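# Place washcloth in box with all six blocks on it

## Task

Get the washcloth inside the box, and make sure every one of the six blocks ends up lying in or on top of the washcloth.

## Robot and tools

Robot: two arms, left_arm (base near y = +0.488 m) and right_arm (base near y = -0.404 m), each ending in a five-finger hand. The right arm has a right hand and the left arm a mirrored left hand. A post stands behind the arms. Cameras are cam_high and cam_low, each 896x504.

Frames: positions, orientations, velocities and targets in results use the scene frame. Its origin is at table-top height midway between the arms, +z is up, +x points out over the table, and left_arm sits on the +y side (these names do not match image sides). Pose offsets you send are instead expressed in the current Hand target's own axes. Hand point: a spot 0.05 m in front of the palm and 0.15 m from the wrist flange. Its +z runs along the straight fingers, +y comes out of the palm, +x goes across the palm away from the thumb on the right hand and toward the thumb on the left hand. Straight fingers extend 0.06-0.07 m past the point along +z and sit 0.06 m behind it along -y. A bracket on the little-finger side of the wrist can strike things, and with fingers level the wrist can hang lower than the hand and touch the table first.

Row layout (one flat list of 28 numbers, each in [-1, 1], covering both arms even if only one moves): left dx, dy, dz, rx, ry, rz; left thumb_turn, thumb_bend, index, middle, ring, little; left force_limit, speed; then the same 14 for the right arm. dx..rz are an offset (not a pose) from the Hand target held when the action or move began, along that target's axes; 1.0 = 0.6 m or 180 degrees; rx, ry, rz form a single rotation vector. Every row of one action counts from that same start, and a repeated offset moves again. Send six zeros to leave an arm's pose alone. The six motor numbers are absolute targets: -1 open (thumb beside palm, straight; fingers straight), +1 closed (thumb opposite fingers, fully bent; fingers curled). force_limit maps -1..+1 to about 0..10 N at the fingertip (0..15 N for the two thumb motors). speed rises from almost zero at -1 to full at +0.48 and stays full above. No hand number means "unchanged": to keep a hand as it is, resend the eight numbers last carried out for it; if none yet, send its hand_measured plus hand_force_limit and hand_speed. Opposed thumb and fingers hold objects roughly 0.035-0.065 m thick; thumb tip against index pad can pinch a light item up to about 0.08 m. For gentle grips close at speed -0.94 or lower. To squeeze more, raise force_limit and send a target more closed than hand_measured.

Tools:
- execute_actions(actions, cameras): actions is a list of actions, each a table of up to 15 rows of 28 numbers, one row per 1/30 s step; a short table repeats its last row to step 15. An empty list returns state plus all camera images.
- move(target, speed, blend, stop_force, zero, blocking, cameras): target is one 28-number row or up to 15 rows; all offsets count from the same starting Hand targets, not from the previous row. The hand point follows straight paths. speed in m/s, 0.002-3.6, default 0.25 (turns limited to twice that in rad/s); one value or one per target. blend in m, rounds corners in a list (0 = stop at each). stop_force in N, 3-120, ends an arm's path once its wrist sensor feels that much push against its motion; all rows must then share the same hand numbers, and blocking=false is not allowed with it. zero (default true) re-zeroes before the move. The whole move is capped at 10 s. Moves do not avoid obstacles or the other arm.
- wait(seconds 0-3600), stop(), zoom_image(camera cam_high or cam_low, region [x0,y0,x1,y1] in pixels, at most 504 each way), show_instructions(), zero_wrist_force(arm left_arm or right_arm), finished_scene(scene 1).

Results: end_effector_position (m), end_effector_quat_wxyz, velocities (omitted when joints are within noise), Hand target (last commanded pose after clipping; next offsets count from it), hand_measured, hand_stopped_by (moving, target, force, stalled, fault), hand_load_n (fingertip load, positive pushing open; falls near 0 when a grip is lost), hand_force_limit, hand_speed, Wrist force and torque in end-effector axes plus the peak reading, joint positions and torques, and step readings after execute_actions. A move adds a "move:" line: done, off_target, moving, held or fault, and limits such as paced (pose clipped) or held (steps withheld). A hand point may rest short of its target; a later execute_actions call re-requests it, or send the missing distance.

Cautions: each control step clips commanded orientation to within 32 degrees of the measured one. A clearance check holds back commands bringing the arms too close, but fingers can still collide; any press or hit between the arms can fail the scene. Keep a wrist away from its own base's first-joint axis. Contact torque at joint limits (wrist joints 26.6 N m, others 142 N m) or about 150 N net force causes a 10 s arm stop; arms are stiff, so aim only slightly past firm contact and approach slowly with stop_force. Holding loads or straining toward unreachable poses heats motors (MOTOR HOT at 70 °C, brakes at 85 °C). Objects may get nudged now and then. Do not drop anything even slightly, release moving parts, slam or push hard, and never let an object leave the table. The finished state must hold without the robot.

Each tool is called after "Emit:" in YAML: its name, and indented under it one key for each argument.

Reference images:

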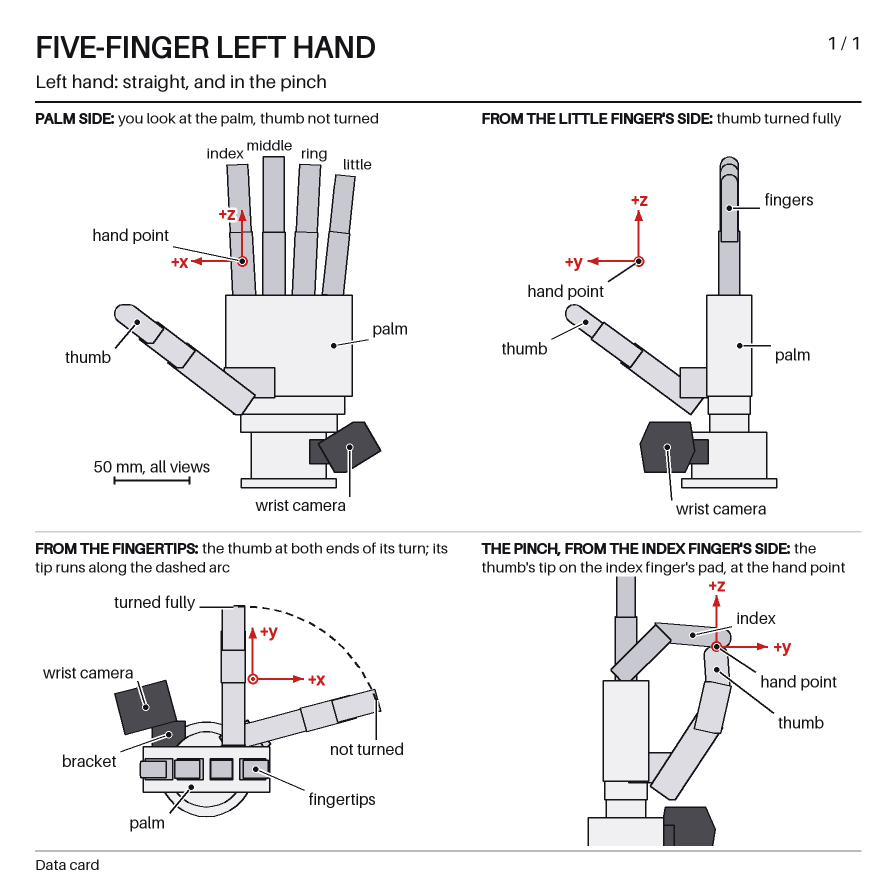

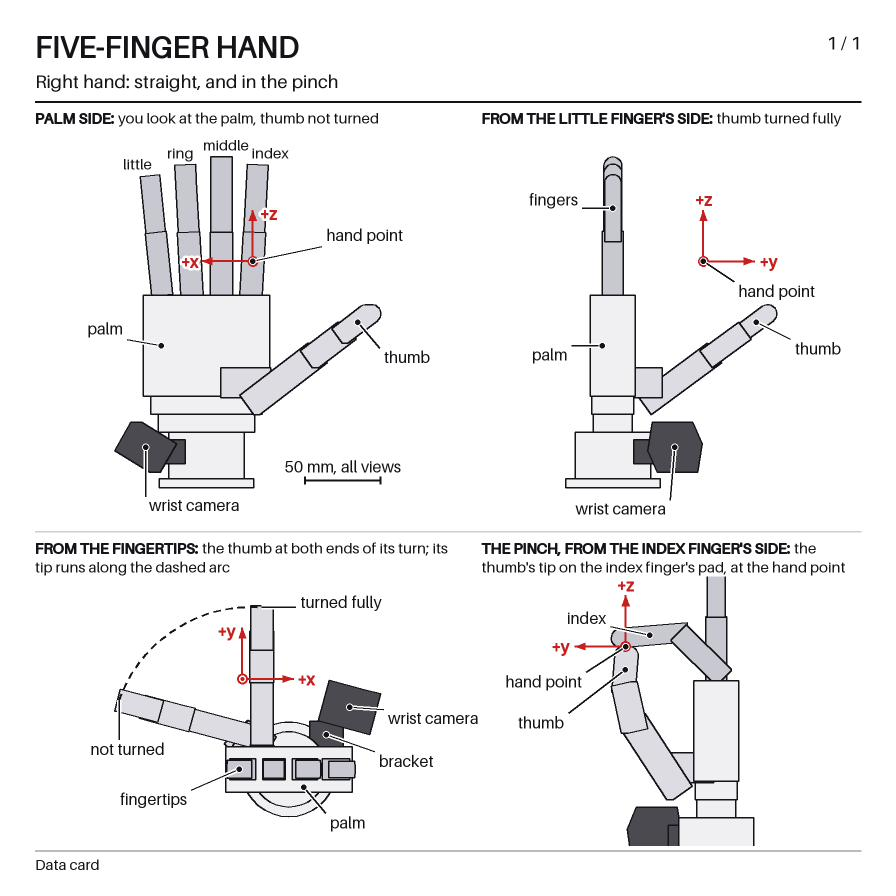

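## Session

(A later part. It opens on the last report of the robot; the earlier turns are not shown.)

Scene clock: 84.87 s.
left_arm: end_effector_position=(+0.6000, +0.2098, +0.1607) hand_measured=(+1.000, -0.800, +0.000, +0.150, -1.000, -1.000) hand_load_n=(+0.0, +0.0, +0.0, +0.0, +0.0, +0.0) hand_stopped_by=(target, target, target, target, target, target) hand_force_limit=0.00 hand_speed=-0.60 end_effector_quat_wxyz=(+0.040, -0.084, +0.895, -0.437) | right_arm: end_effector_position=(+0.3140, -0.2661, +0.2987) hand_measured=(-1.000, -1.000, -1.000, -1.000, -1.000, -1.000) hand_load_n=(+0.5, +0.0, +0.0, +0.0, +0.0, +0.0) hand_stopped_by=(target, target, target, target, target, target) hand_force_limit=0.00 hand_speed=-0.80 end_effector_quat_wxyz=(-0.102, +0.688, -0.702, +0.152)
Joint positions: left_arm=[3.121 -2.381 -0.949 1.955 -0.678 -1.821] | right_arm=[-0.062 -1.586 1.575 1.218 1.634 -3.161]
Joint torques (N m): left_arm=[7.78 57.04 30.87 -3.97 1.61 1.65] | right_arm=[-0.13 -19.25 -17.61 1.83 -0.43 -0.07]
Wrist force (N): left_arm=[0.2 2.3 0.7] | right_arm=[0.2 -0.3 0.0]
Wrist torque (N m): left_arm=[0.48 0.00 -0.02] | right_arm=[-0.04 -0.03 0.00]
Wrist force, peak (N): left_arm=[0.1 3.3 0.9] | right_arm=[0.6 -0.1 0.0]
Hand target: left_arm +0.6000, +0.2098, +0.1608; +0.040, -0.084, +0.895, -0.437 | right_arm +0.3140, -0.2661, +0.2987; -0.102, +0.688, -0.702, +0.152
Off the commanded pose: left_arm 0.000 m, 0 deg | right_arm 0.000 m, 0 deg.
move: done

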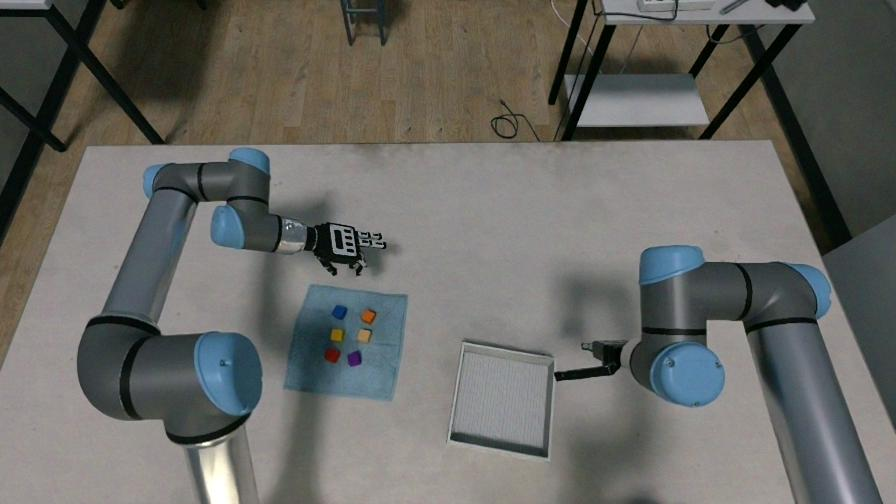

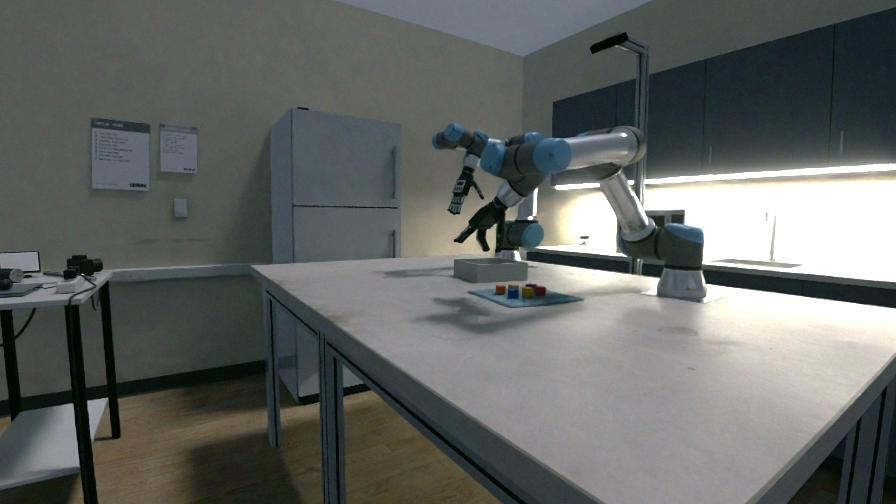

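Emit:
move:
  target:
    - [0.0903,0.2205,-0.1175,0,-0.3087,-0.2413,1,-0.8,0.0,0.15,-1,-1,0,-0.6,-0.4757,-0.1347,0.3363,0.1718,0.0059,0.0438,1,-0.8,0,0.15,-1,-1,0,-0.6]
  speed: 0.15
  cameras: ["all"]

Emit:
zoom_image:
  camera: "cam_high"
  region: [260, 250, 500, 430]

Scene clock: 96.33 s.
left_arm: end_effector_position=(+0.5213, +0.3343, +0.0999) hand_measured=(+1.000, -0.800, +0.000, +0.150, -1.000, -1.000) hand_load_n=(+0.0, +0.0, +0.0, +0.0, +0.0, +0.0) hand_stopped_by=(target, target, target, target, target, target) hand_force_limit=0.00 hand_speed=-0.60 end_effector_quat_wxyz=(+0.285, -0.585, +0.682, -0.333) | right_arm: end_effector_position=(+0.4702, +0.0031, +0.1204) hand_measured=(+1.000, -0.800, +0.000, +0.150, -1.000, -1.000) hand_load_n=(+0.0, +0.0, +0.0, +0.0, +0.0, +0.0) hand_stopped_by=(target, target, target, target, target, target) hand_force_limit=0.00 hand_speed=-0.60 end_effector_quat_wxyz=(+0.285, -0.585, +0.682, -0.333)
Joint positions: left_arm=[3.187 -1.762 -1.916 2.998 -1.374 -2.987] | right_arm=[0.598 -1.064 1.442 0.457 2.161 -2.591]
Joint torques (N m): left_arm=[-6.76 34.82 3.77 1.84 -1.96 -1.92] | right_arm=[7.81 -28.72 -25.01 -0.99 2.47 1.65]
Wrist force (N): left_arm=[0.3 2.3 0.7] | right_arm=[0.3 1.2 -1.1]
Wrist torque (N m): left_arm=[0.46 -0.02 0.05] | right_arm=[0.23 -0.04 0.11]
Wrist force, peak (N): left_arm=[0.4 2.8 1.1] | right_arm=[0.8 1.2 -1.1]
Hand target: left_arm +0.5213, +0.3343, +0.0999; +0.285, -0.586, +0.682, -0.333 | right_arm +0.4702, +0.0032, +0.1204; +0.285, -0.585, +0.682, -0.333
Off the commanded pose: left_arm 0.000 m, 0 deg | right_arm 0.000 m, 0 deg.
move: done

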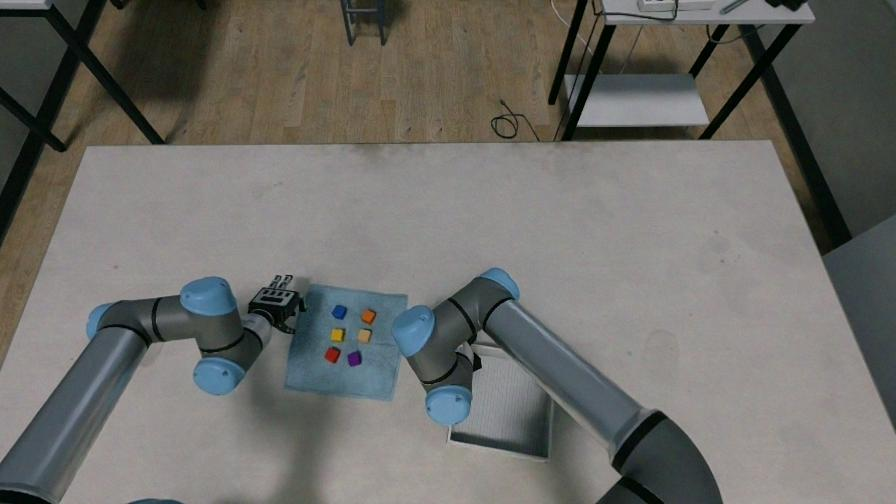

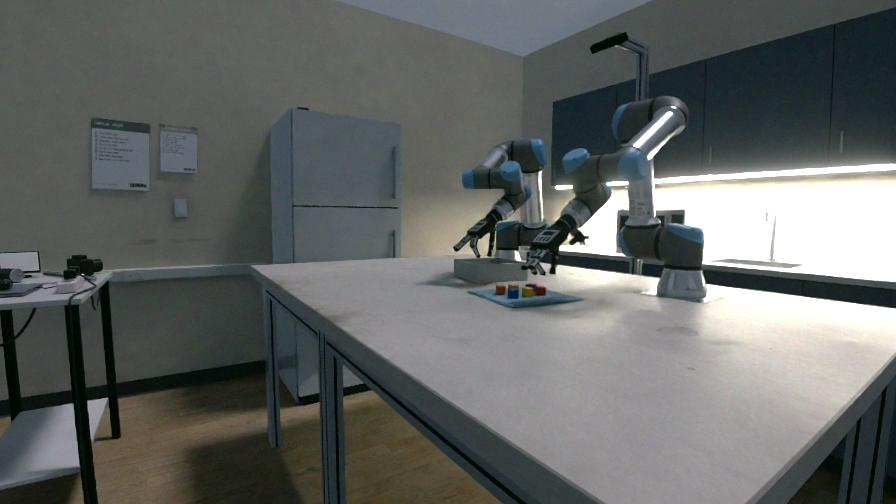

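Scaled by 2.100 from the camera's image (finer frame: 1280x720).

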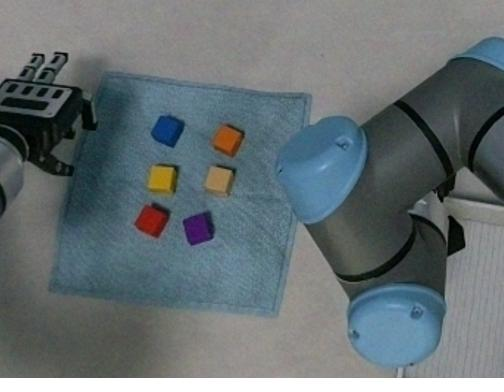

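Emit:
move:
  target:
    - [0,0.1047,0.0818,0,0,0,1,-0.8,0.0,0.15,-1,-1,0,-0.6,0,0,0,0,0,0,1,-0.8,0,0.15,-1,-1,0,-0.6]
  speed: 0.06
  cameras: ["cam_high"]

Emit:
zoom_image:
  camera: "cam_high"
  region: [240, 250, 440, 420]

Scene clock: 99.07 s.
left_arm: end_effector_position=(+0.5212, +0.3342, +0.0202) hand_measured=(+1.000, -0.800, +0.000, +0.150, -1.000, -1.000) hand_load_n=(+0.0, +0.0, -0.5, -1.5, +0.0, +0.0) hand_stopped_by=(target, target, target, target, target, target) hand_force_limit=0.00 hand_speed=-0.60 end_effector_quat_wxyz=(+0.285, -0.585, +0.682, -0.333) | right_arm: end_effector_position=(+0.4702, +0.0032, +0.1204) hand_measured=(+1.000, -0.800, +0.000, +0.150, -1.000, -1.000) hand_load_n=(+0.0, +0.0, +0.0, +0.0, +0.0, +0.0) hand_stopped_by=(target, target, target, target, target, target) hand_force_limit=0.00 hand_speed=-0.60 end_effector_quat_wxyz=(+0.285, -0.585, +0.682, -0.333)
Joint positions: left_arm=[3.186 -1.883 -2.008 3.211 -1.375 -2.987] | right_arm=[0.598 -1.064 1.442 0.457 2.161 -2.591]
Joint torques (N m): left_arm=[-7.13 13.27 -1.94 1.05 -2.07 -1.82] | right_arm=[7.89 -29.41 -24.4 -0.63 2.45 1.75]
Wrist force (N): left_arm=[0.9 -5.0 -4.2] | right_arm=[0.4 1.1 -1.2]
Wrist torque (N m): left_arm=[0.12 -0.17 0.16] | right_arm=[0.22 -0.05 0.11]
Wrist force, peak (N): left_arm=[0.5 -5.0 -4.3] | right_arm=[0.3 1.4 -1.5]
Hand target: left_arm +0.5212, +0.3342, +0.0202; +0.285, -0.586, +0.682, -0.333 | right_arm +0.4702, +0.0032, +0.1204; +0.285, -0.585, +0.682, -0.333
Off the commanded pose: left_arm 0.000 m, 0 deg | right_arm 0.000 m, 0 deg.
move: done

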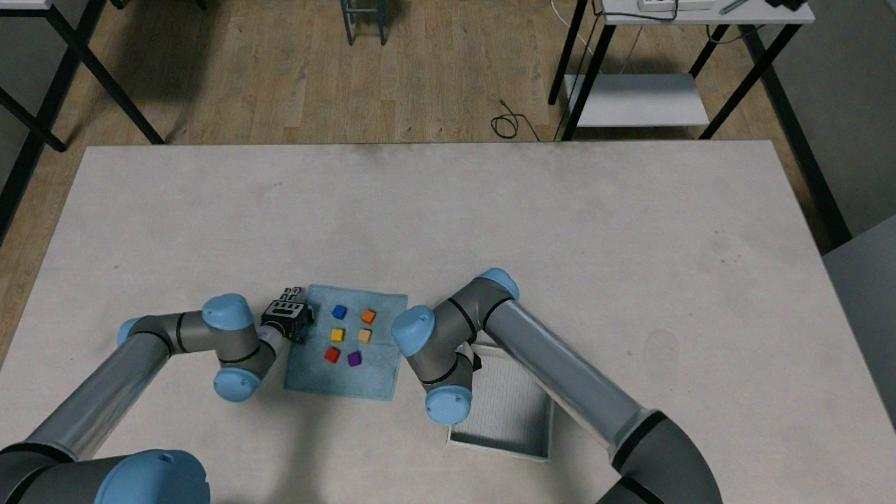

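Scaled by 2.520 from the camera's image (finer frame: 1280x720).

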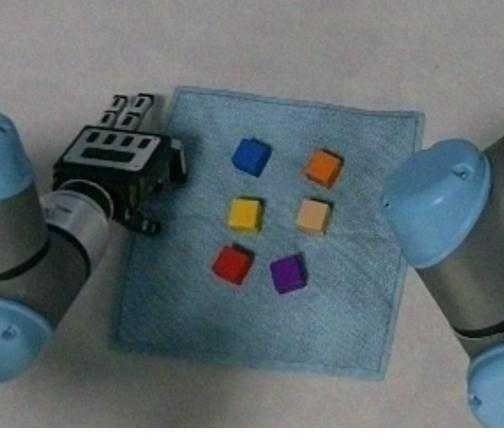

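Emit:
execute_actions:
  actions:
    - [[0,0.0029,0.0023,0,0,0,1,-0.64,0.1,0.21,-1,-1,0,-0.8,0,0,0,0,0,0,1,-0.8,0,0.15,-1,-1,0,-0.6]]
    - [[0,0.0026,0.0020,0,0,0,1,-0.48,0.2,0.29,-1,-1,0,-0.8,0,0,0,0,0,0,1,-0.8,0,0.15,-1,-1,0,-0.6]]
    - [[0,0.0016,0.0012,0,0,0,1,-0.36,0.28,0.35,-1,-1,0,-0.8,0,0,0,0,0,0,1,-0.8,0,0.15,-1,-1,0,-0.6]]
    - [[0,0,0,0,0,0,1,-0.2,0.38,0.42,-1,-1,0,-0.8,0,0,0,0,0,0,1,-0.8,0,0.15,-1,-1,0,-0.6]]
  cameras: ["cam_high"]

Emit:
zoom_image:
  camera: "cam_high"
  region: [240, 250, 440, 420]

Scene clock: 102.00 s.
left_arm: end_effector_position=(+0.5211, +0.3342, +0.0148) hand_measured=(+1.000, -0.462, +0.378, +0.342, -1.000, -1.000) hand_load_n=(-2.0, +8.5, +4.0, +7.0, +0.0, +0.0) hand_stopped_by=(target, force, target, force, target, target) hand_force_limit=0.00 hand_speed=-0.80 end_effector_quat_wxyz=(+0.285, -0.586, +0.682, -0.333) | right_arm: end_effector_position=(+0.4702, +0.0032, +0.1204) hand_measured=(+1.000, -0.800, +0.000, +0.150, -1.000, -1.000) hand_load_n=(+0.0, +0.0, +0.0, +0.0, +0.0, +0.0) hand_stopped_by=(target, target, target, target, target, target) hand_force_limit=0.00 hand_speed=-0.60 end_effector_quat_wxyz=(+0.285, -0.585, +0.682, -0.333)
Joint positions: left_arm=[3.186 -1.893 -2.013 3.226 -1.375 -2.987] | right_arm=[0.598 -1.064 1.442 0.457 2.161 -2.591]
Joint torques (N m): left_arm=[5.53 3.93 -7.31 0.96 -0.83 1.66] | right_arm=[8.37 -29.04 -24.6 -0.17 2.41 1.68]
Wrist force (N): left_arm=[1.9 -20.9 -21.9] | right_arm=[0.2 1.0 -1.4]
Wrist torque (N m): left_arm=[-0.75 -0.58 0.42] | right_arm=[0.21 -0.01 0.10]
Wrist force, peak (N): left_arm=[2.8 -22.7 -21.7] | right_arm=[0.4 1.3 -1.3]
Hand target: left_arm +0.5211, +0.3342, +0.0148; +0.285, -0.586, +0.682, -0.333 | right_arm +0.4702, +0.0032, +0.1204; +0.285, -0.585, +0.682, -0.333
Off the commanded pose: left_arm 0.000 m, 0 deg | right_arm 0.000 m, 0 deg.
Step readings (end_effector_position of left_arm | right_arm):
0: (+0.5212, +0.3342, +0.0202) | (+0.4702, +0.0032, +0.1204)
1: (+0.5212, +0.3342, +0.0202) | (+0.4702, +0.0032, +0.1204)
2: (+0.5212, +0.3342, +0.0200) | (+0.4702, +0.0032, +0.1204)
4: (+0.5212, +0.3342, +0.0190) | (+0.4702, +0.0032, +0.1204)
8: (+0.5212, +0.3342, +0.0182) | (+0.4702, +0.0032, +0.1204)
15: (+0.5212, +0.3342, +0.0179) | (+0.4702, +0.0032, +0.1204)
16: (+0.5211, +0.3342, +0.0179) | (+0.4702, +0.0032, +0.1204)
17: (+0.5211, +0.3342, +0.0178) | (+0.4702, +0.0032, +0.1204)
19: (+0.5211, +0.3342, +0.0169) | (+0.4702, +0.0032, +0.1204)
23: (+0.5211, +0.3342, +0.0161) | (+0.4702, +0.0032, +0.1204)
30: (+0.5211, +0.3342, +0.0160) | (+0.4702, +0.0032, +0.1204)
31: (+0.5211, +0.3342, +0.0160) | (+0.4702, +0.0032, +0.1204)
32: (+0.5211, +0.3342, +0.0159) | (+0.4702, +0.0032, +0.1204)
34: (+0.5211, +0.3342, +0.0154) | (+0.4702, +0.0032, +0.1204)
38: (+0.5211, +0.3342, +0.0149) | (+0.4702, +0.0032, +0.1204)
45: (+0.5211, +0.3342, +0.0148) | (+0.4702, +0.0032, +0.1204)
46: (+0.5211, +0.3342, +0.0148) | (+0.4702, +0.0032, +0.1204)
47: (+0.5211, +0.3342, +0.0148) | (+0.4702, +0.0032, +0.1204)
49: (+0.5211, +0.3342, +0.0148) | (+0.4702, +0.0032, +0.1204)
53: (+0.5211, +0.3342, +0.0148) | (+0.4702, +0.0032, +0.1204)
60: (+0.5211, +0.3342, +0.0148) | (+0.4702, +0.0032, +0.1204)

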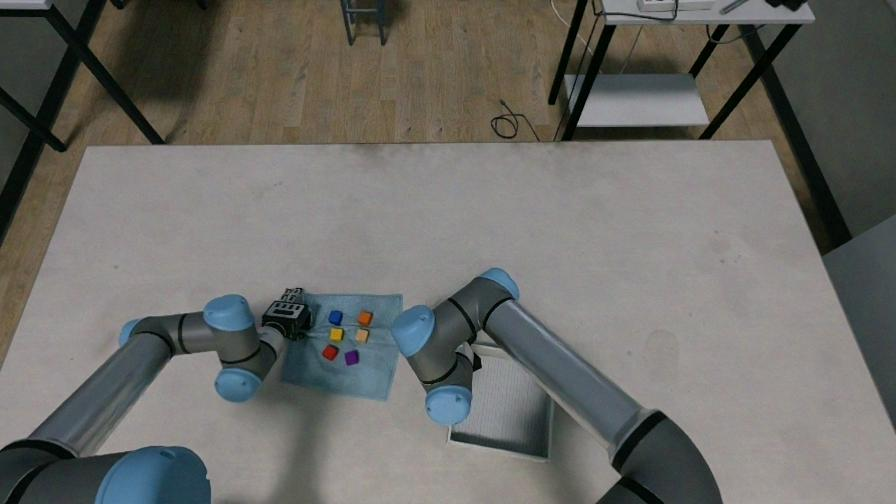

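Scaled by 2.520 from the camera's image (finer frame: 1280x720).

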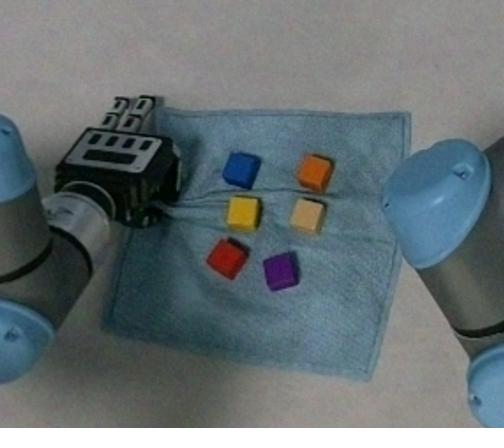

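Emit:
move:
  target:
    - [0.0167,-0.0394,-0.0308,0,0,0,1,-0.2,0.38,0.42,-1,-1,0,-0.8,0,0,0,0,0,0,1,-0.8,0,0.15,-1,-1,0,-0.6]
    - [0.05,-0.0591,-0.0462,0,0,0,1,-0.2,0.38,0.42,-1,-1,0,-0.8,0,0,0,0,0,0,1,-0.8,0,0.15,-1,-1,0,-0.6]
    - [0.0917,-0.0722,-0.0565,0,0,0,1,-0.2,0.38,0.42,-1,-1,0,-0.8,0,0,0,0,0,0,1,-0.8,0,0.15,-1,-1,0,-0.6]
  speed: 0.05
  blend: 0.01
  cameras: ["all"]

Emit:
zoom_image:
  camera: "cam_high"
  region: [240, 250, 440, 420]

Emit:
zoom_image:
  camera: "cam_low"
  region: [440, 230, 620, 330]

Scene clock: 105.33 s.
left_arm: end_effector_position=(+0.5128, +0.2799, +0.0699) hand_measured=(+1.000, -0.462, +0.380, +0.342, -1.000, -1.000) hand_load_n=(+0.0, +8.5, +0.0, +8.5, +0.0, +0.0) hand_stopped_by=(target, force, target, force, target, target) hand_force_limit=0.00 hand_speed=-0.80 end_effector_quat_wxyz=(+0.285, -0.585, +0.682, -0.333) | right_arm: end_effector_position=(+0.4702, +0.0032, +0.1204) hand_measured=(+1.000, -0.800, +0.000, +0.150, -1.000, -1.000) hand_load_n=(+0.0, +0.0, +0.0, +0.0, +0.0, +0.0) hand_stopped_by=(target, target, target, target, target, target) hand_force_limit=0.00 hand_speed=-0.60 end_effector_quat_wxyz=(+0.285, -0.585, +0.682, -0.333)
Joint positions: left_arm=[3.036 -1.821 -1.928 3.083 -1.492 -3.081] | right_arm=[0.598 -1.064 1.442 0.457 2.161 -2.591]
Joint torques (N m): left_arm=[-8.3 26.86 30.63 -1.97 -2.18 -2.04] | right_arm=[7.67 -29.55 -25.05 0.38 2.39 1.63]
Wrist force (N): left_arm=[0.1 2.5 0.8] | right_arm=[0.3 1.0 -1.1]
Wrist torque (N m): left_arm=[0.49 0.02 0.04] | right_arm=[0.18 -0.05 0.11]
Wrist force, peak (N): left_arm=[1.9 -21.0 -22.2] | right_arm=[0.7 1.3 -1.3]
Hand target: left_arm +0.5128, +0.2799, +0.0698; +0.285, -0.586, +0.682, -0.333 | right_arm +0.4702, +0.0032, +0.1204; +0.285, -0.585, +0.682, -0.333
Off the commanded pose: left_arm 0.000 m, 0 deg | right_arm 0.000 m, 0 deg.
move: done

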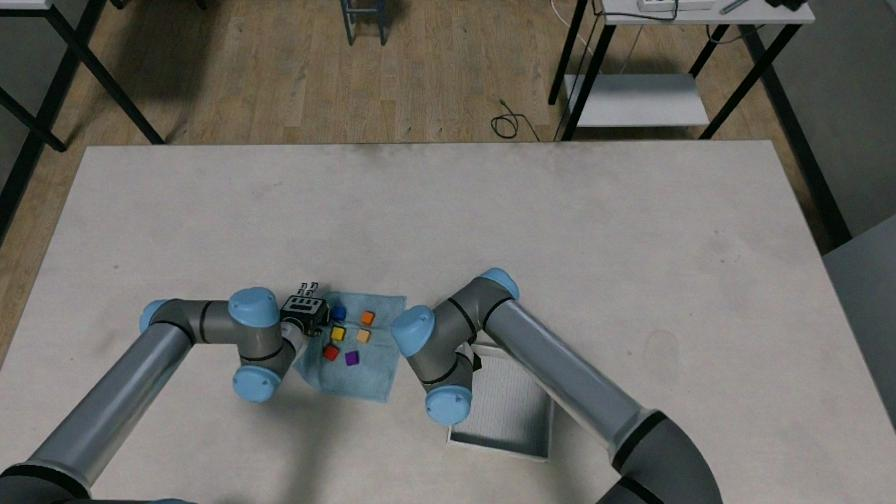

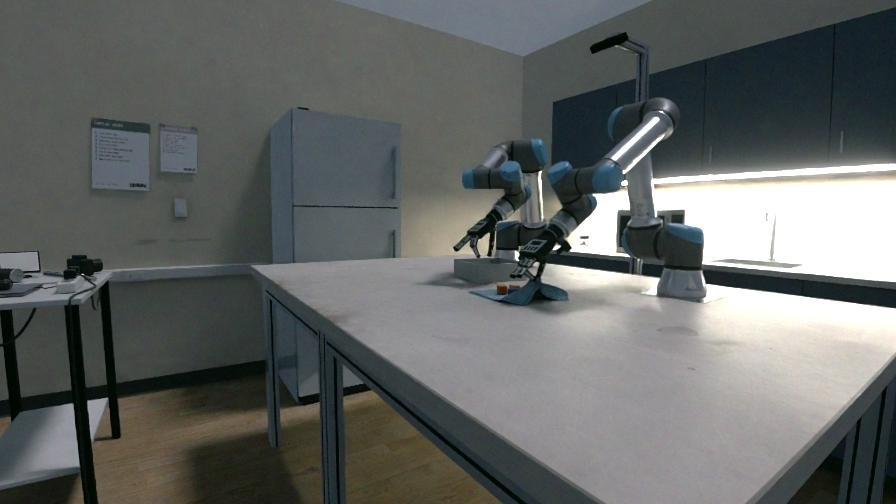

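Scaled by 2.520 from the camera's image (finer frame: 1280x720).

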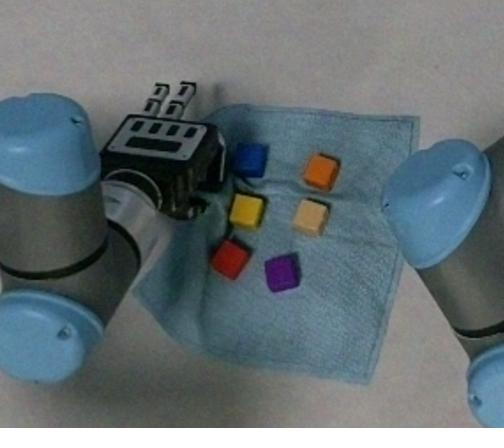

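Scaled by 2.800 from the camera's image (finer frame: 1280x720).

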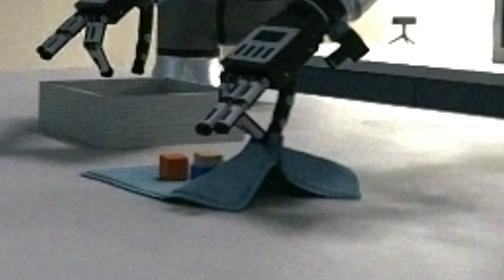

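Emit:
move:
  target:
    - [0.05,0.0066,0.0051,0,0,0,1,-0.2,0.38,0.42,-1,-1,0,-0.8,0,0,0,0,0,0,1,-0.8,0,0.15,-1,-1,0,-0.6]
    - [0.105,0.0302,0.0236,0,0,0,1,-0.2,0.38,0.42,-1,-1,0,-0.8,0,0,0,0,0,0,1,-0.8,0,0.15,-1,-1,0,-0.6]
  speed: 0.05
  blend: 0.01
  cameras: ["all"]

Emit:
zoom_image:
  camera: "cam_high"
  region: [240, 250, 440, 420]

Emit:
zoom_image:
  camera: "cam_low"
  region: [440, 230, 620, 330]

Scene clock: 107.87 s.
left_arm: end_effector_position=(+0.5031, +0.2177, +0.0470) hand_measured=(+1.000, -0.462, +0.380, +0.342, -1.000, -1.000) hand_load_n=(+0.0, +8.5, +0.0, +8.0, +0.0, +0.0) hand_stopped_by=(target, force, target, force, target, target) hand_force_limit=0.00 hand_speed=-0.80 end_effector_quat_wxyz=(+0.285, -0.586, +0.682, -0.333) | right_arm: end_effector_position=(+0.4702, +0.0032, +0.1204) hand_measured=(+1.000, -0.800, +0.000, +0.150, -1.000, -1.000) hand_load_n=(+0.0, +0.0, +0.0, +0.0, +0.0, +0.0) hand_stopped_by=(target, target, target, target, target, target) hand_force_limit=0.00 hand_speed=-0.60 end_effector_quat_wxyz=(+0.285, -0.585, +0.682, -0.333)
Joint positions: left_arm=[2.868 -1.898 -1.894 3.127 -1.624 -3.185] | right_arm=[0.598 -1.064 1.442 0.457 2.161 -2.591]
Joint torques (N m): left_arm=[-7.8 19.14 29.66 2.04 -2.23 -1.93] | right_arm=[7.62 -29.53 -24.85 0.84 2.31 1.63]
Wrist force (N): left_arm=[0.0 2.5 0.5] | right_arm=[0.5 0.8 -1.2]
Wrist torque (N m): left_arm=[0.52 0.01 0.07] | right_arm=[0.18 -0.08 0.11]
Wrist force, peak (N): left_arm=[0.1 2.8 1.0] | right_arm=[0.5 1.1 -1.6]
Hand target: left_arm +0.5031, +0.2176, +0.0469; +0.285, -0.586, +0.682, -0.333 | right_arm +0.4702, +0.0032, +0.1204; +0.285, -0.585, +0.682, -0.333
Off the commanded pose: left_arm 0.000 m, 0 deg | right_arm 0.000 m, 0 deg.
move: done

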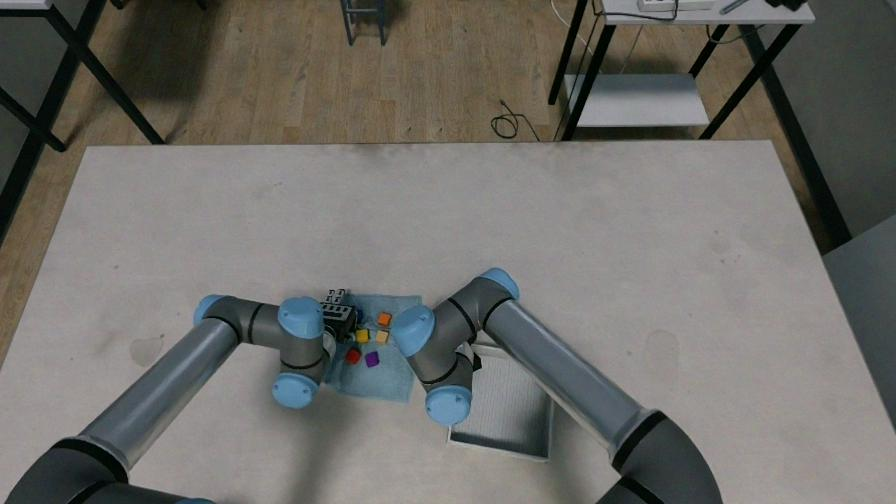

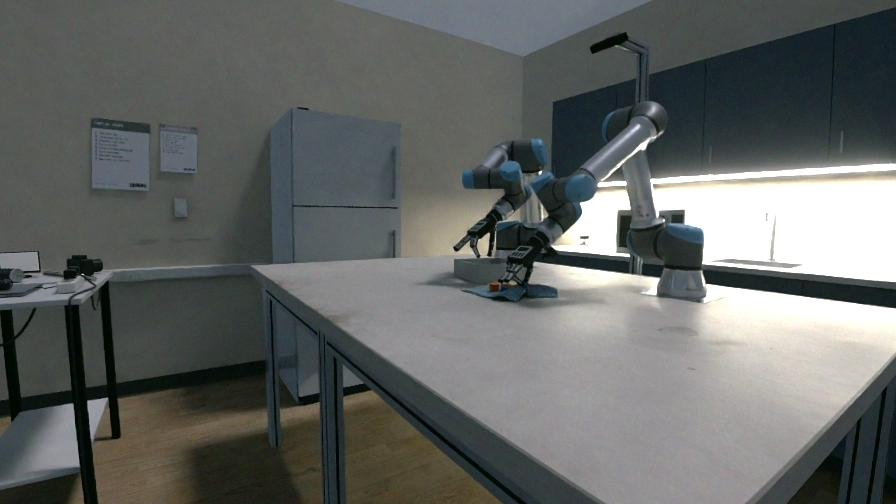

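Scaled by 2.520 from the camera's image (finer frame: 1280x720).

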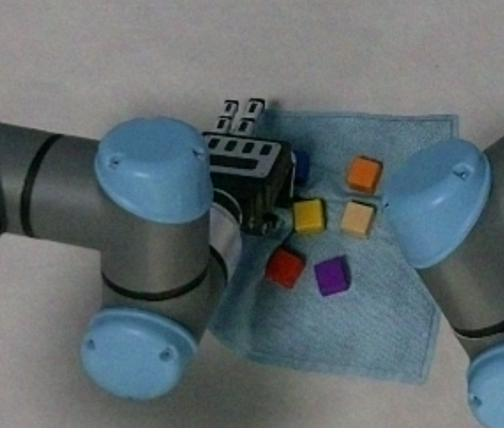

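Scaled by 2.800 from the camera's image (finer frame: 1280x720).

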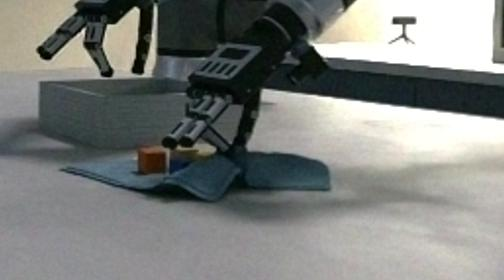

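Emit:
move:
  target:
    - [-0.055,-0.0236,-0.0185,0,0,0,1,-0.2,0.38,0.42,-1,-1,0,-0.8,0,0,0,0,0,0,1,-0.8,0,0.15,-1,-1,0,-0.6]
    - [-0.105,-0.0302,-0.0236,0,0,0,1,-0.2,0.38,0.42,-1,-1,0,-0.8,0,0,0,0,0,0,1,-0.8,0,0.15,-1,-1,0,-0.6]
    - [-0.1467,-0.0171,-0.0134,0,0,0,1,-0.2,0.38,0.42,-1,-1,0,-0.8,0,0,0,0,0,0,1,-0.8,0,0.15,-1,-1,0,-0.6]
    - [-0.18,0.0026,0.0021,0,0,0,1,-0.2,0.38,0.42,-1,-1,0,-0.8,0,0,0,0,0,0,1,-0.8,0,0.15,-1,-1,0,-0.6]
    - [-0.1967,0.0328,0.0257,0,0,0,1,-0.2,0.38,0.42,-1,-1,0,-0.8,0,0,0,0,0,0,1,-0.8,0,0.15,-1,-1,0,-0.6]
  speed: 0.06
  blend: 0.01

Emit:
execute_actions:
  actions:
    - [[0,0,0,0,0,0,1,-0.8,0.1,0.15,-1,-1,0,-0.6,0,0,0,0,0,0,1,-0.8,0,0.15,-1,-1,0,-0.6]]

Emit:
move:
  target:
    - [-0.06,-0.1182,-0.0924,0,0,0,1,-0.8,0.0,0.15,-1,-1,0,-0.6,0,-0.04,-0.03,0,0,0,1,-0.8,0,0.15,-1,-1,0,-0.6]
  speed: 0.12
  cameras: ["all"]

Emit:
zoom_image:
  camera: "cam_high"
  region: [260, 260, 430, 430]

Emit:
zoom_image:
  camera: "cam_low"
  region: [440, 240, 620, 330]

Scene clock: 114.83 s.
left_arm: end_effector_position=(+0.5211, +0.3342, +0.0218) hand_measured=(+1.000, -0.462, +0.380, +0.342, -1.000, -1.000) hand_load_n=(+0.0, +8.0, +0.0, +8.5, +0.0, +0.0) hand_stopped_by=(target, force, target, force, target, target) hand_force_limit=0.00 hand_speed=-0.80 end_effector_quat_wxyz=(+0.285, -0.586, +0.682, -0.333) | right_arm: end_effector_position=(+0.4702, +0.0032, +0.1204) hand_measured=(+1.000, -0.800, +0.000, +0.150, -1.000, -1.000) hand_load_n=(+0.0, +0.0, +0.0, +0.0, +0.0, +0.0) hand_stopped_by=(target, target, target, target, target, target) hand_force_limit=0.00 hand_speed=-0.60 end_effector_quat_wxyz=(+0.285, -0.585, +0.682, -0.333)
Joint positions: left_arm=[3.186 -1.88 -2.006 3.207 -1.375 -2.987] | right_arm=[0.598 -1.064 1.442 0.457 2.161 -2.591]
Joint torques (N m): left_arm=[7.39 16.69 0.7 1.73 2.68 1.74] | right_arm=[7.42 -29.46 -24.87 1.89 2.33 1.59]
Wrist force (N): left_arm=[0.2 2.0 0.4] | right_arm=[0.3 1.2 -1.4]
Wrist torque (N m): left_arm=[0.46 0.00 -0.06] | right_arm=[0.24 -0.03 0.11]
Wrist force, peak (N): left_arm=[0.1 2.8 1.0] | right_arm=[0.2 1.3 -1.6]
Hand target: left_arm +0.5211, +0.3342, +0.0218; +0.285, -0.586, +0.682, -0.333 | right_arm +0.4702, +0.0032, +0.1204; +0.285, -0.585, +0.682, -0.333
Off the commanded pose: left_arm 0.000 m, 0 deg | right_arm 0.000 m, 0 deg.
move: done

Scene clock: 115.70 s.
left_arm: end_effector_position=(+0.5211, +0.3342, +0.0218) hand_measured=(+1.000, -0.800, +0.100, +0.150, -1.000, -1.000) hand_load_n=(+0.0, +0.0, +0.0, +0.0, +0.0, +0.0) hand_stopped_by=(target, target, target, target, target, target) hand_force_limit=0.00 hand_speed=-0.60 end_effector_quat_wxyz=(+0.285, -0.586, +0.682, -0.333) | right_arm: end_effector_position=(+0.4702, +0.0032, +0.1204) hand_measured=(+1.000, -0.800, +0.000, +0.150, -1.000, -1.000) hand_load_n=(+0.0, +0.0, +0.0, +0.0, +0.0, +0.0) hand_stopped_by=(target, target, target, target, target, target) hand_force_limit=0.00 hand_speed=-0.60 end_effector_quat_wxyz=(+0.285, -0.585, +0.682, -0.333)
Joint positions: left_arm=[3.186 -1.881 -2.006 3.207 -1.375 -2.987] | right_arm=[0.598 -1.064 1.442 0.457 2.161 -2.591]
Joint torques (N m): left_arm=[7.03 16.37 1.09 1.75 2.73 1.66] | right_arm=[7.41 -29.53 -24.83 1.97 2.37 1.61]
Wrist force (N): left_arm=[0.3 1.9 0.7] | right_arm=[0.4 1.0 -1.3]
Wrist torque (N m): left_arm=[0.44 -0.04 -0.04] | right_arm=[0.20 -0.05 0.11]
Wrist force, peak (N): left_arm=[0.4 2.5 0.9] | right_arm=[0.4 1.2 -1.5]
Hand target: left_arm +0.5211, +0.3342, +0.0218; +0.285, -0.586, +0.682, -0.333 | right_arm +0.4702, +0.0032, +0.1204; +0.285, -0.585, +0.682, -0.333
Off the commanded pose: left_arm 0.000 m, 0 deg | right_arm 0.000 m, 0 deg.
Step readings (end_effector_position of left_arm | right_arm):
0: (+0.5211, +0.3342, +0.0218) | (+0.4702, +0.0032, +0.1204)
1: (+0.5211, +0.3342, +0.0218) | (+0.4702, +0.0032, +0.1204)
2: (+0.5211, +0.3342, +0.0218) | (+0.4702, +0.0032, +0.1204)
4: (+0.5211, +0.3342, +0.0218) | (+0.4702, +0.0032, +0.1204)
8: (+0.5211, +0.3342, +0.0218) | (+0.4702, +0.0032, +0.1204)
15: (+0.5211, +0.3342, +0.0218) | (+0.4702, +0.0032, +0.1204)

Scene clock: 117.03 s.
left_arm: end_effector_position=(+0.5267, +0.3699, +0.1117) hand_measured=(+1.000, -0.800, +0.000, +0.150, -1.000, -1.000) hand_load_n=(+0.0, +0.0, +0.0, +0.0, +0.0, +0.0) hand_stopped_by=(target, target, target, target, target, target) hand_force_limit=0.00 hand_speed=-0.60 end_effector_quat_wxyz=(+0.285, -0.586, +0.682, -0.333) | right_arm: end_effector_position=(+0.4708, +0.0031, +0.1503) hand_measured=(+1.000, -0.800, +0.000, +0.150, -1.000, -1.000) hand_load_n=(+0.0, +0.0, +0.0, +0.5, +0.0, +0.0) hand_stopped_by=(target, target, target, target, target, target) hand_force_limit=0.00 hand_speed=-0.60 end_effector_quat_wxyz=(+0.285, -0.585, +0.682, -0.333)
Joint positions: left_arm=[3.284 -1.746 -1.904 2.955 -1.299 -2.923] | right_arm=[0.598 -1.087 1.397 0.525 2.161 -2.591]
Joint torques (N m): left_arm=[7.44 34.12 31.78 -2.02 2.89 1.7] | right_arm=[-7.65 -56.23 -24.96 2.81 -0.49 -0.7]
Wrist force (N): left_arm=[0.2 2.4 0.7] | right_arm=[0.4 1.3 -1.2]
Wrist torque (N m): left_arm=[0.48 0.01 -0.02] | right_arm=[0.24 -0.04 0.20]
Wrist force, peak (N): left_arm=[0.5 3.0 1.2] | right_arm=[0.5 1.3 -1.3]
Hand target: left_arm +0.5267, +0.3699, +0.1118; +0.285, -0.586, +0.682, -0.333 | right_arm +0.4708, +0.0031, +0.1504; +0.285, -0.585, +0.682, -0.333
Off the commanded pose: left_arm 0.000 m, 0 deg | right_arm 0.000 m, 0 deg.
move: done

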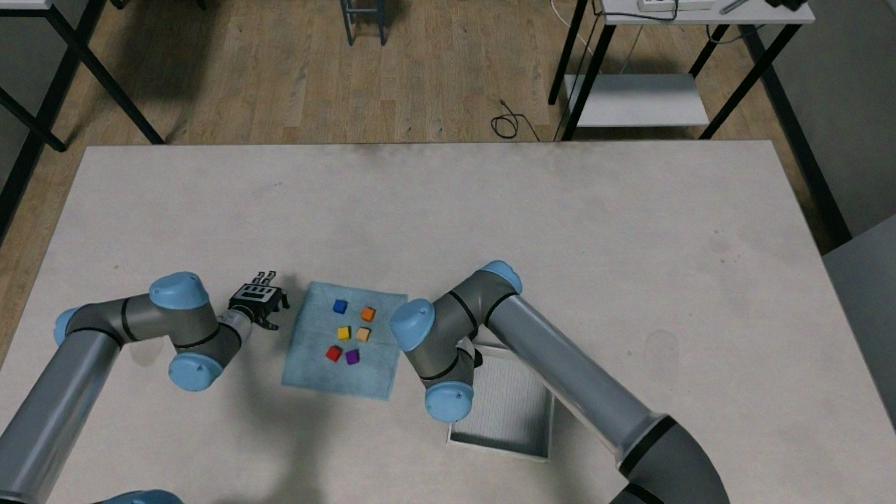

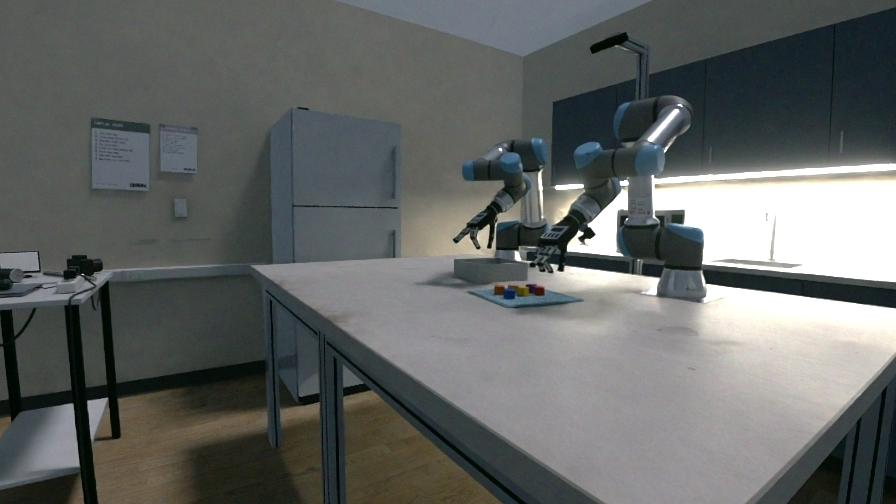

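Scaled by 2.965 from the camera's image (finer frame: 1280x720).

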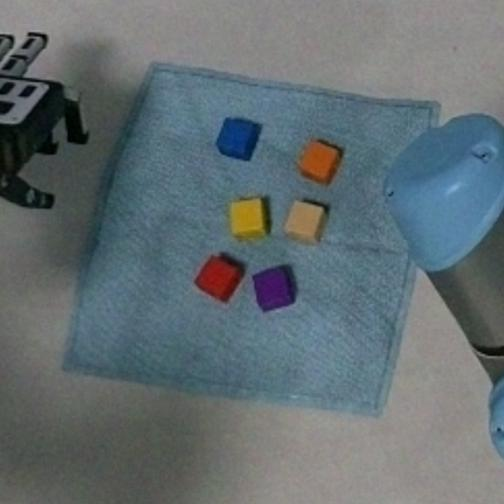

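Scaled by 2.800 from the camera's image (finer frame: 1280x720).

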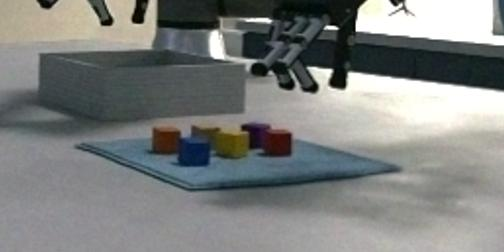

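Emit:
move:
  target:
    - [-0.057,-0.022,-0.2425,0,0,0,1,-0.8,0.0,0.15,-1,-1,0,-0.6,-0.3543,0.0275,0.1283,0.0444,0,0,1,-0.54,-0.14,-0.16,1,1,-0.4,-0.2]
  speed: 0.2
  cameras: ["all"]

Emit:
zoom_image:
  camera: "cam_high"
  region: [260, 230, 460, 430]

Emit:
zoom_image:
  camera: "cam_low"
  region: [420, 220, 600, 330]

Scene clock: 126.77 s.
left_arm: end_effector_position=(+0.4268, +0.4200, +0.2118) hand_measured=(+1.000, -0.800, +0.000, +0.150, -1.000, -1.000) hand_load_n=(+0.0, +0.0, +0.0, +0.0, +0.0, +0.0) hand_stopped_by=(target, target, target, target, target, target) hand_force_limit=0.00 hand_speed=-0.60 end_effector_quat_wxyz=(+0.285, -0.586, +0.682, -0.333) | right_arm: end_effector_position=(+0.5531, +0.2054, +0.0900) hand_measured=(+1.000, -0.540, -0.140, -0.160, +1.000, +1.000) hand_load_n=(+0.0, +0.0, +0.0, +0.5, +0.0, +0.5) hand_stopped_by=(target, target, target, target, target, target) hand_force_limit=-0.40 hand_speed=-0.20 end_effector_quat_wxyz=(+0.326, -0.564, +0.657, -0.379)
Joint positions: left_arm=[3.555 -1.396 -1.991 2.621 -1.096 -2.729] | right_arm=[0.792 -0.449 0.473 0.777 2.372 -2.503]
Joint torques (N m): left_arm=[7.44 22.16 5.97 -2.48 3.05 1.72] | right_arm=[7.67 -50.24 -25.62 2.94 2.56 1.68]
Wrist force (N): left_arm=[0.2 2.3 0.6] | right_arm=[0.5 1.4 -2.0]
Wrist torque (N m): left_arm=[0.47 0.00 -0.01] | right_arm=[0.31 -0.05 0.13]
Wrist force, peak (N): left_arm=[-0.2 2.7 1.1] | right_arm=[0.5 1.5 -2.0]
Hand target: left_arm +0.4268, +0.4200, +0.2118; +0.285, -0.586, +0.682, -0.333 | right_arm +0.5531, +0.2055, +0.0900; +0.326, -0.564, +0.657, -0.380
Off the commanded pose: left_arm 0.000 m, 0 deg | right_arm 0.000 m, 0 deg.
move: done

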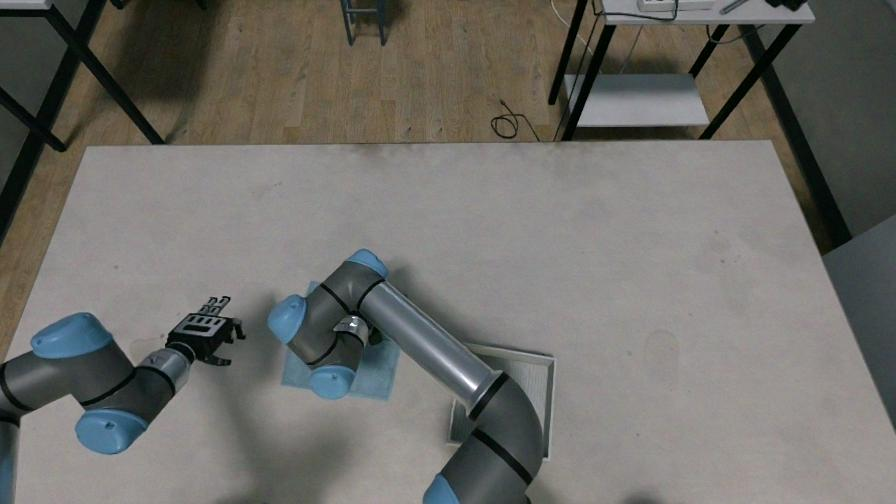

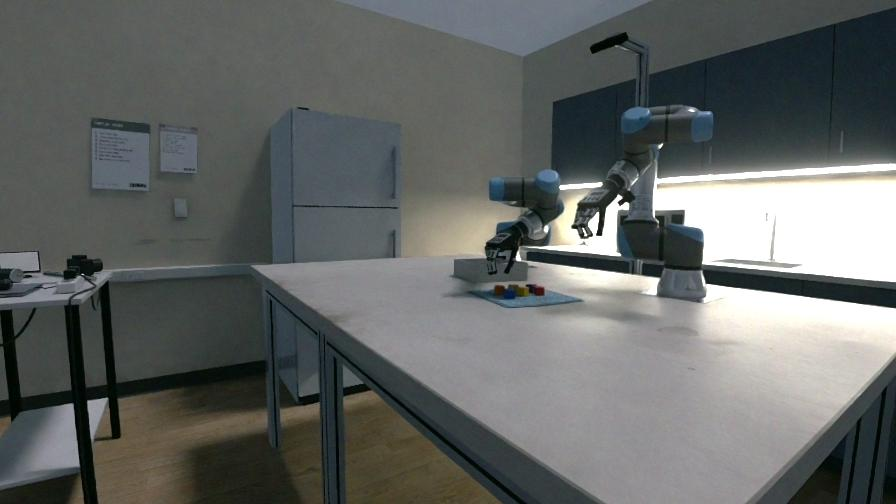

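Scaled by 2.520 from the camera's image (finer frame: 1280x720).

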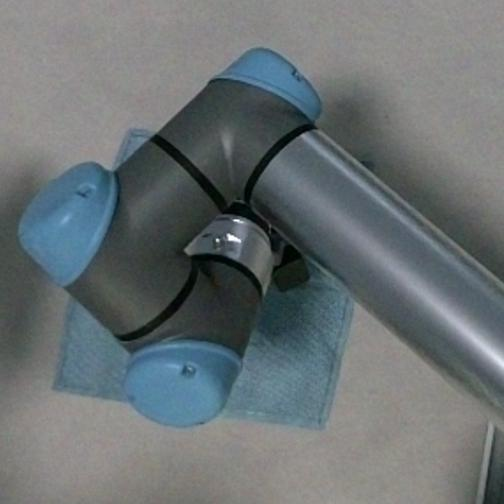

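Scaled by 2.800 from the camera's image (finer frame: 1280x720).

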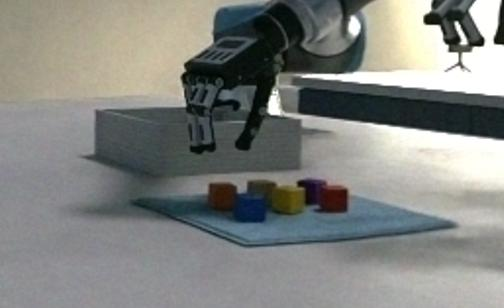

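Emit:
move:
  target:
    - [0,0,0,0,0,0,1,-0.8,0.0,0.15,-1,-1,0,-0.6,0,0.0938,0.0542,0,0,0,1,-0.54,-0.14,-0.16,1,1,-0.4,-0.2]
    - [0,0,0,0,0,0,1,-0.8,0.0,0.15,-1,-1,0,-0.6,0,0.0938,0.0542,0,0,0,1,-0.24,0.2,0.2,1,1,-0.4,-0.88]
  speed: 0.07
  cameras: ["all"]

Emit:
zoom_image:
  camera: "cam_low"
  region: [440, 240, 560, 310]

Scene clock: 132.00 s.
left_arm: end_effector_position=(+0.4268, +0.4200, +0.2118) hand_measured=(+1.000, -0.800, +0.000, +0.150, -1.000, -1.000) hand_load_n=(+0.0, +0.0, +0.0, +0.0, +0.0, +0.0) hand_stopped_by=(target, target, target, target, target, target) hand_force_limit=0.00 hand_speed=-0.60 end_effector_quat_wxyz=(+0.285, -0.586, +0.682, -0.333) | right_arm: end_effector_position=(+0.5531, +0.2055, +0.0250) hand_measured=(+1.000, -0.240, +0.200, -0.118, +1.000, +1.000) hand_load_n=(+0.0, +0.0, +0.0, +3.0, +0.0, +0.0) hand_stopped_by=(target, target, target, force, target, target) hand_force_limit=-0.40 hand_speed=-0.88 end_effector_quat_wxyz=(+0.326, -0.564, +0.657, -0.380)
Joint positions: left_arm=[3.555 -1.396 -1.991 2.621 -1.096 -2.729] | right_arm=[0.792 -0.42 0.582 0.64 2.372 -2.503]
Joint torques (N m): left_arm=[7.75 21.31 6.12 -2.48 3.08 1.75] | right_arm=[-6.5 -39.48 -3.73 2.45 -1.42 -1.82]
Wrist force (N): left_arm=[0.0 2.3 0.6] | right_arm=[0.9 -13.4 -6.3]
Wrist torque (N m): left_arm=[0.48 0.03 -0.03] | right_arm=[-0.04 0.05 -0.14]
Wrist force, peak (N): left_arm=[0.2 2.8 0.7] | right_arm=[0.7 -13.7 -6.8]
Hand target: left_arm +0.4268, +0.4200, +0.2118; +0.285, -0.586, +0.682, -0.333 | right_arm +0.5531, +0.2055, +0.0250; +0.326, -0.564, +0.657, -0.380
Off the commanded pose: left_arm 0.000 m, 0 deg | right_arm 0.000 m, 0 deg.
move: done

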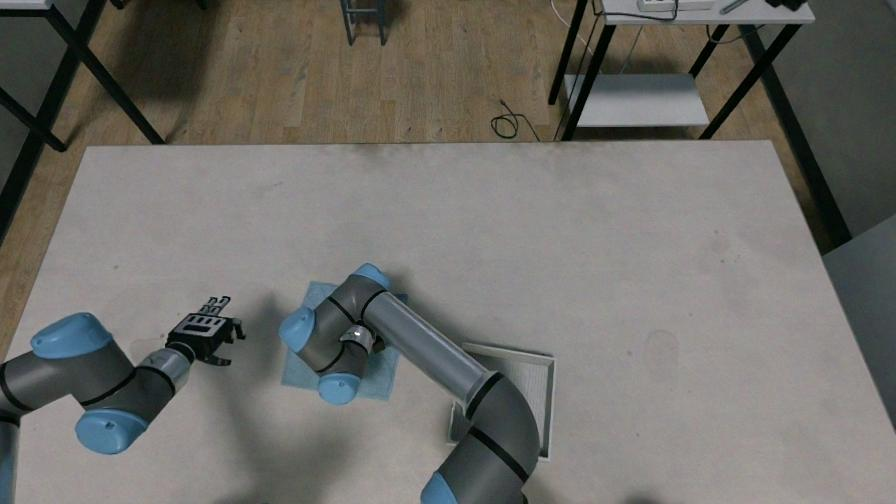

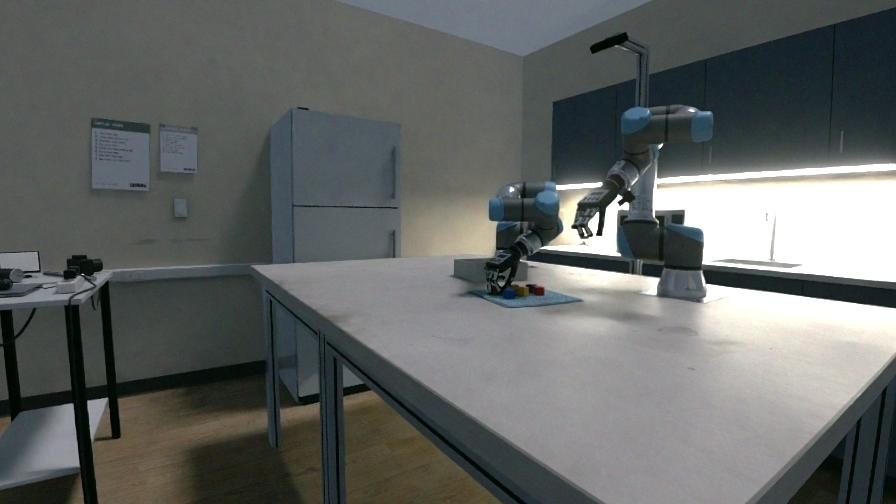

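Scaled by 4.200 from the camera's image (finer frame: 1280x720).

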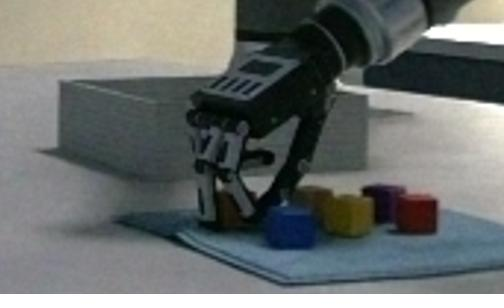

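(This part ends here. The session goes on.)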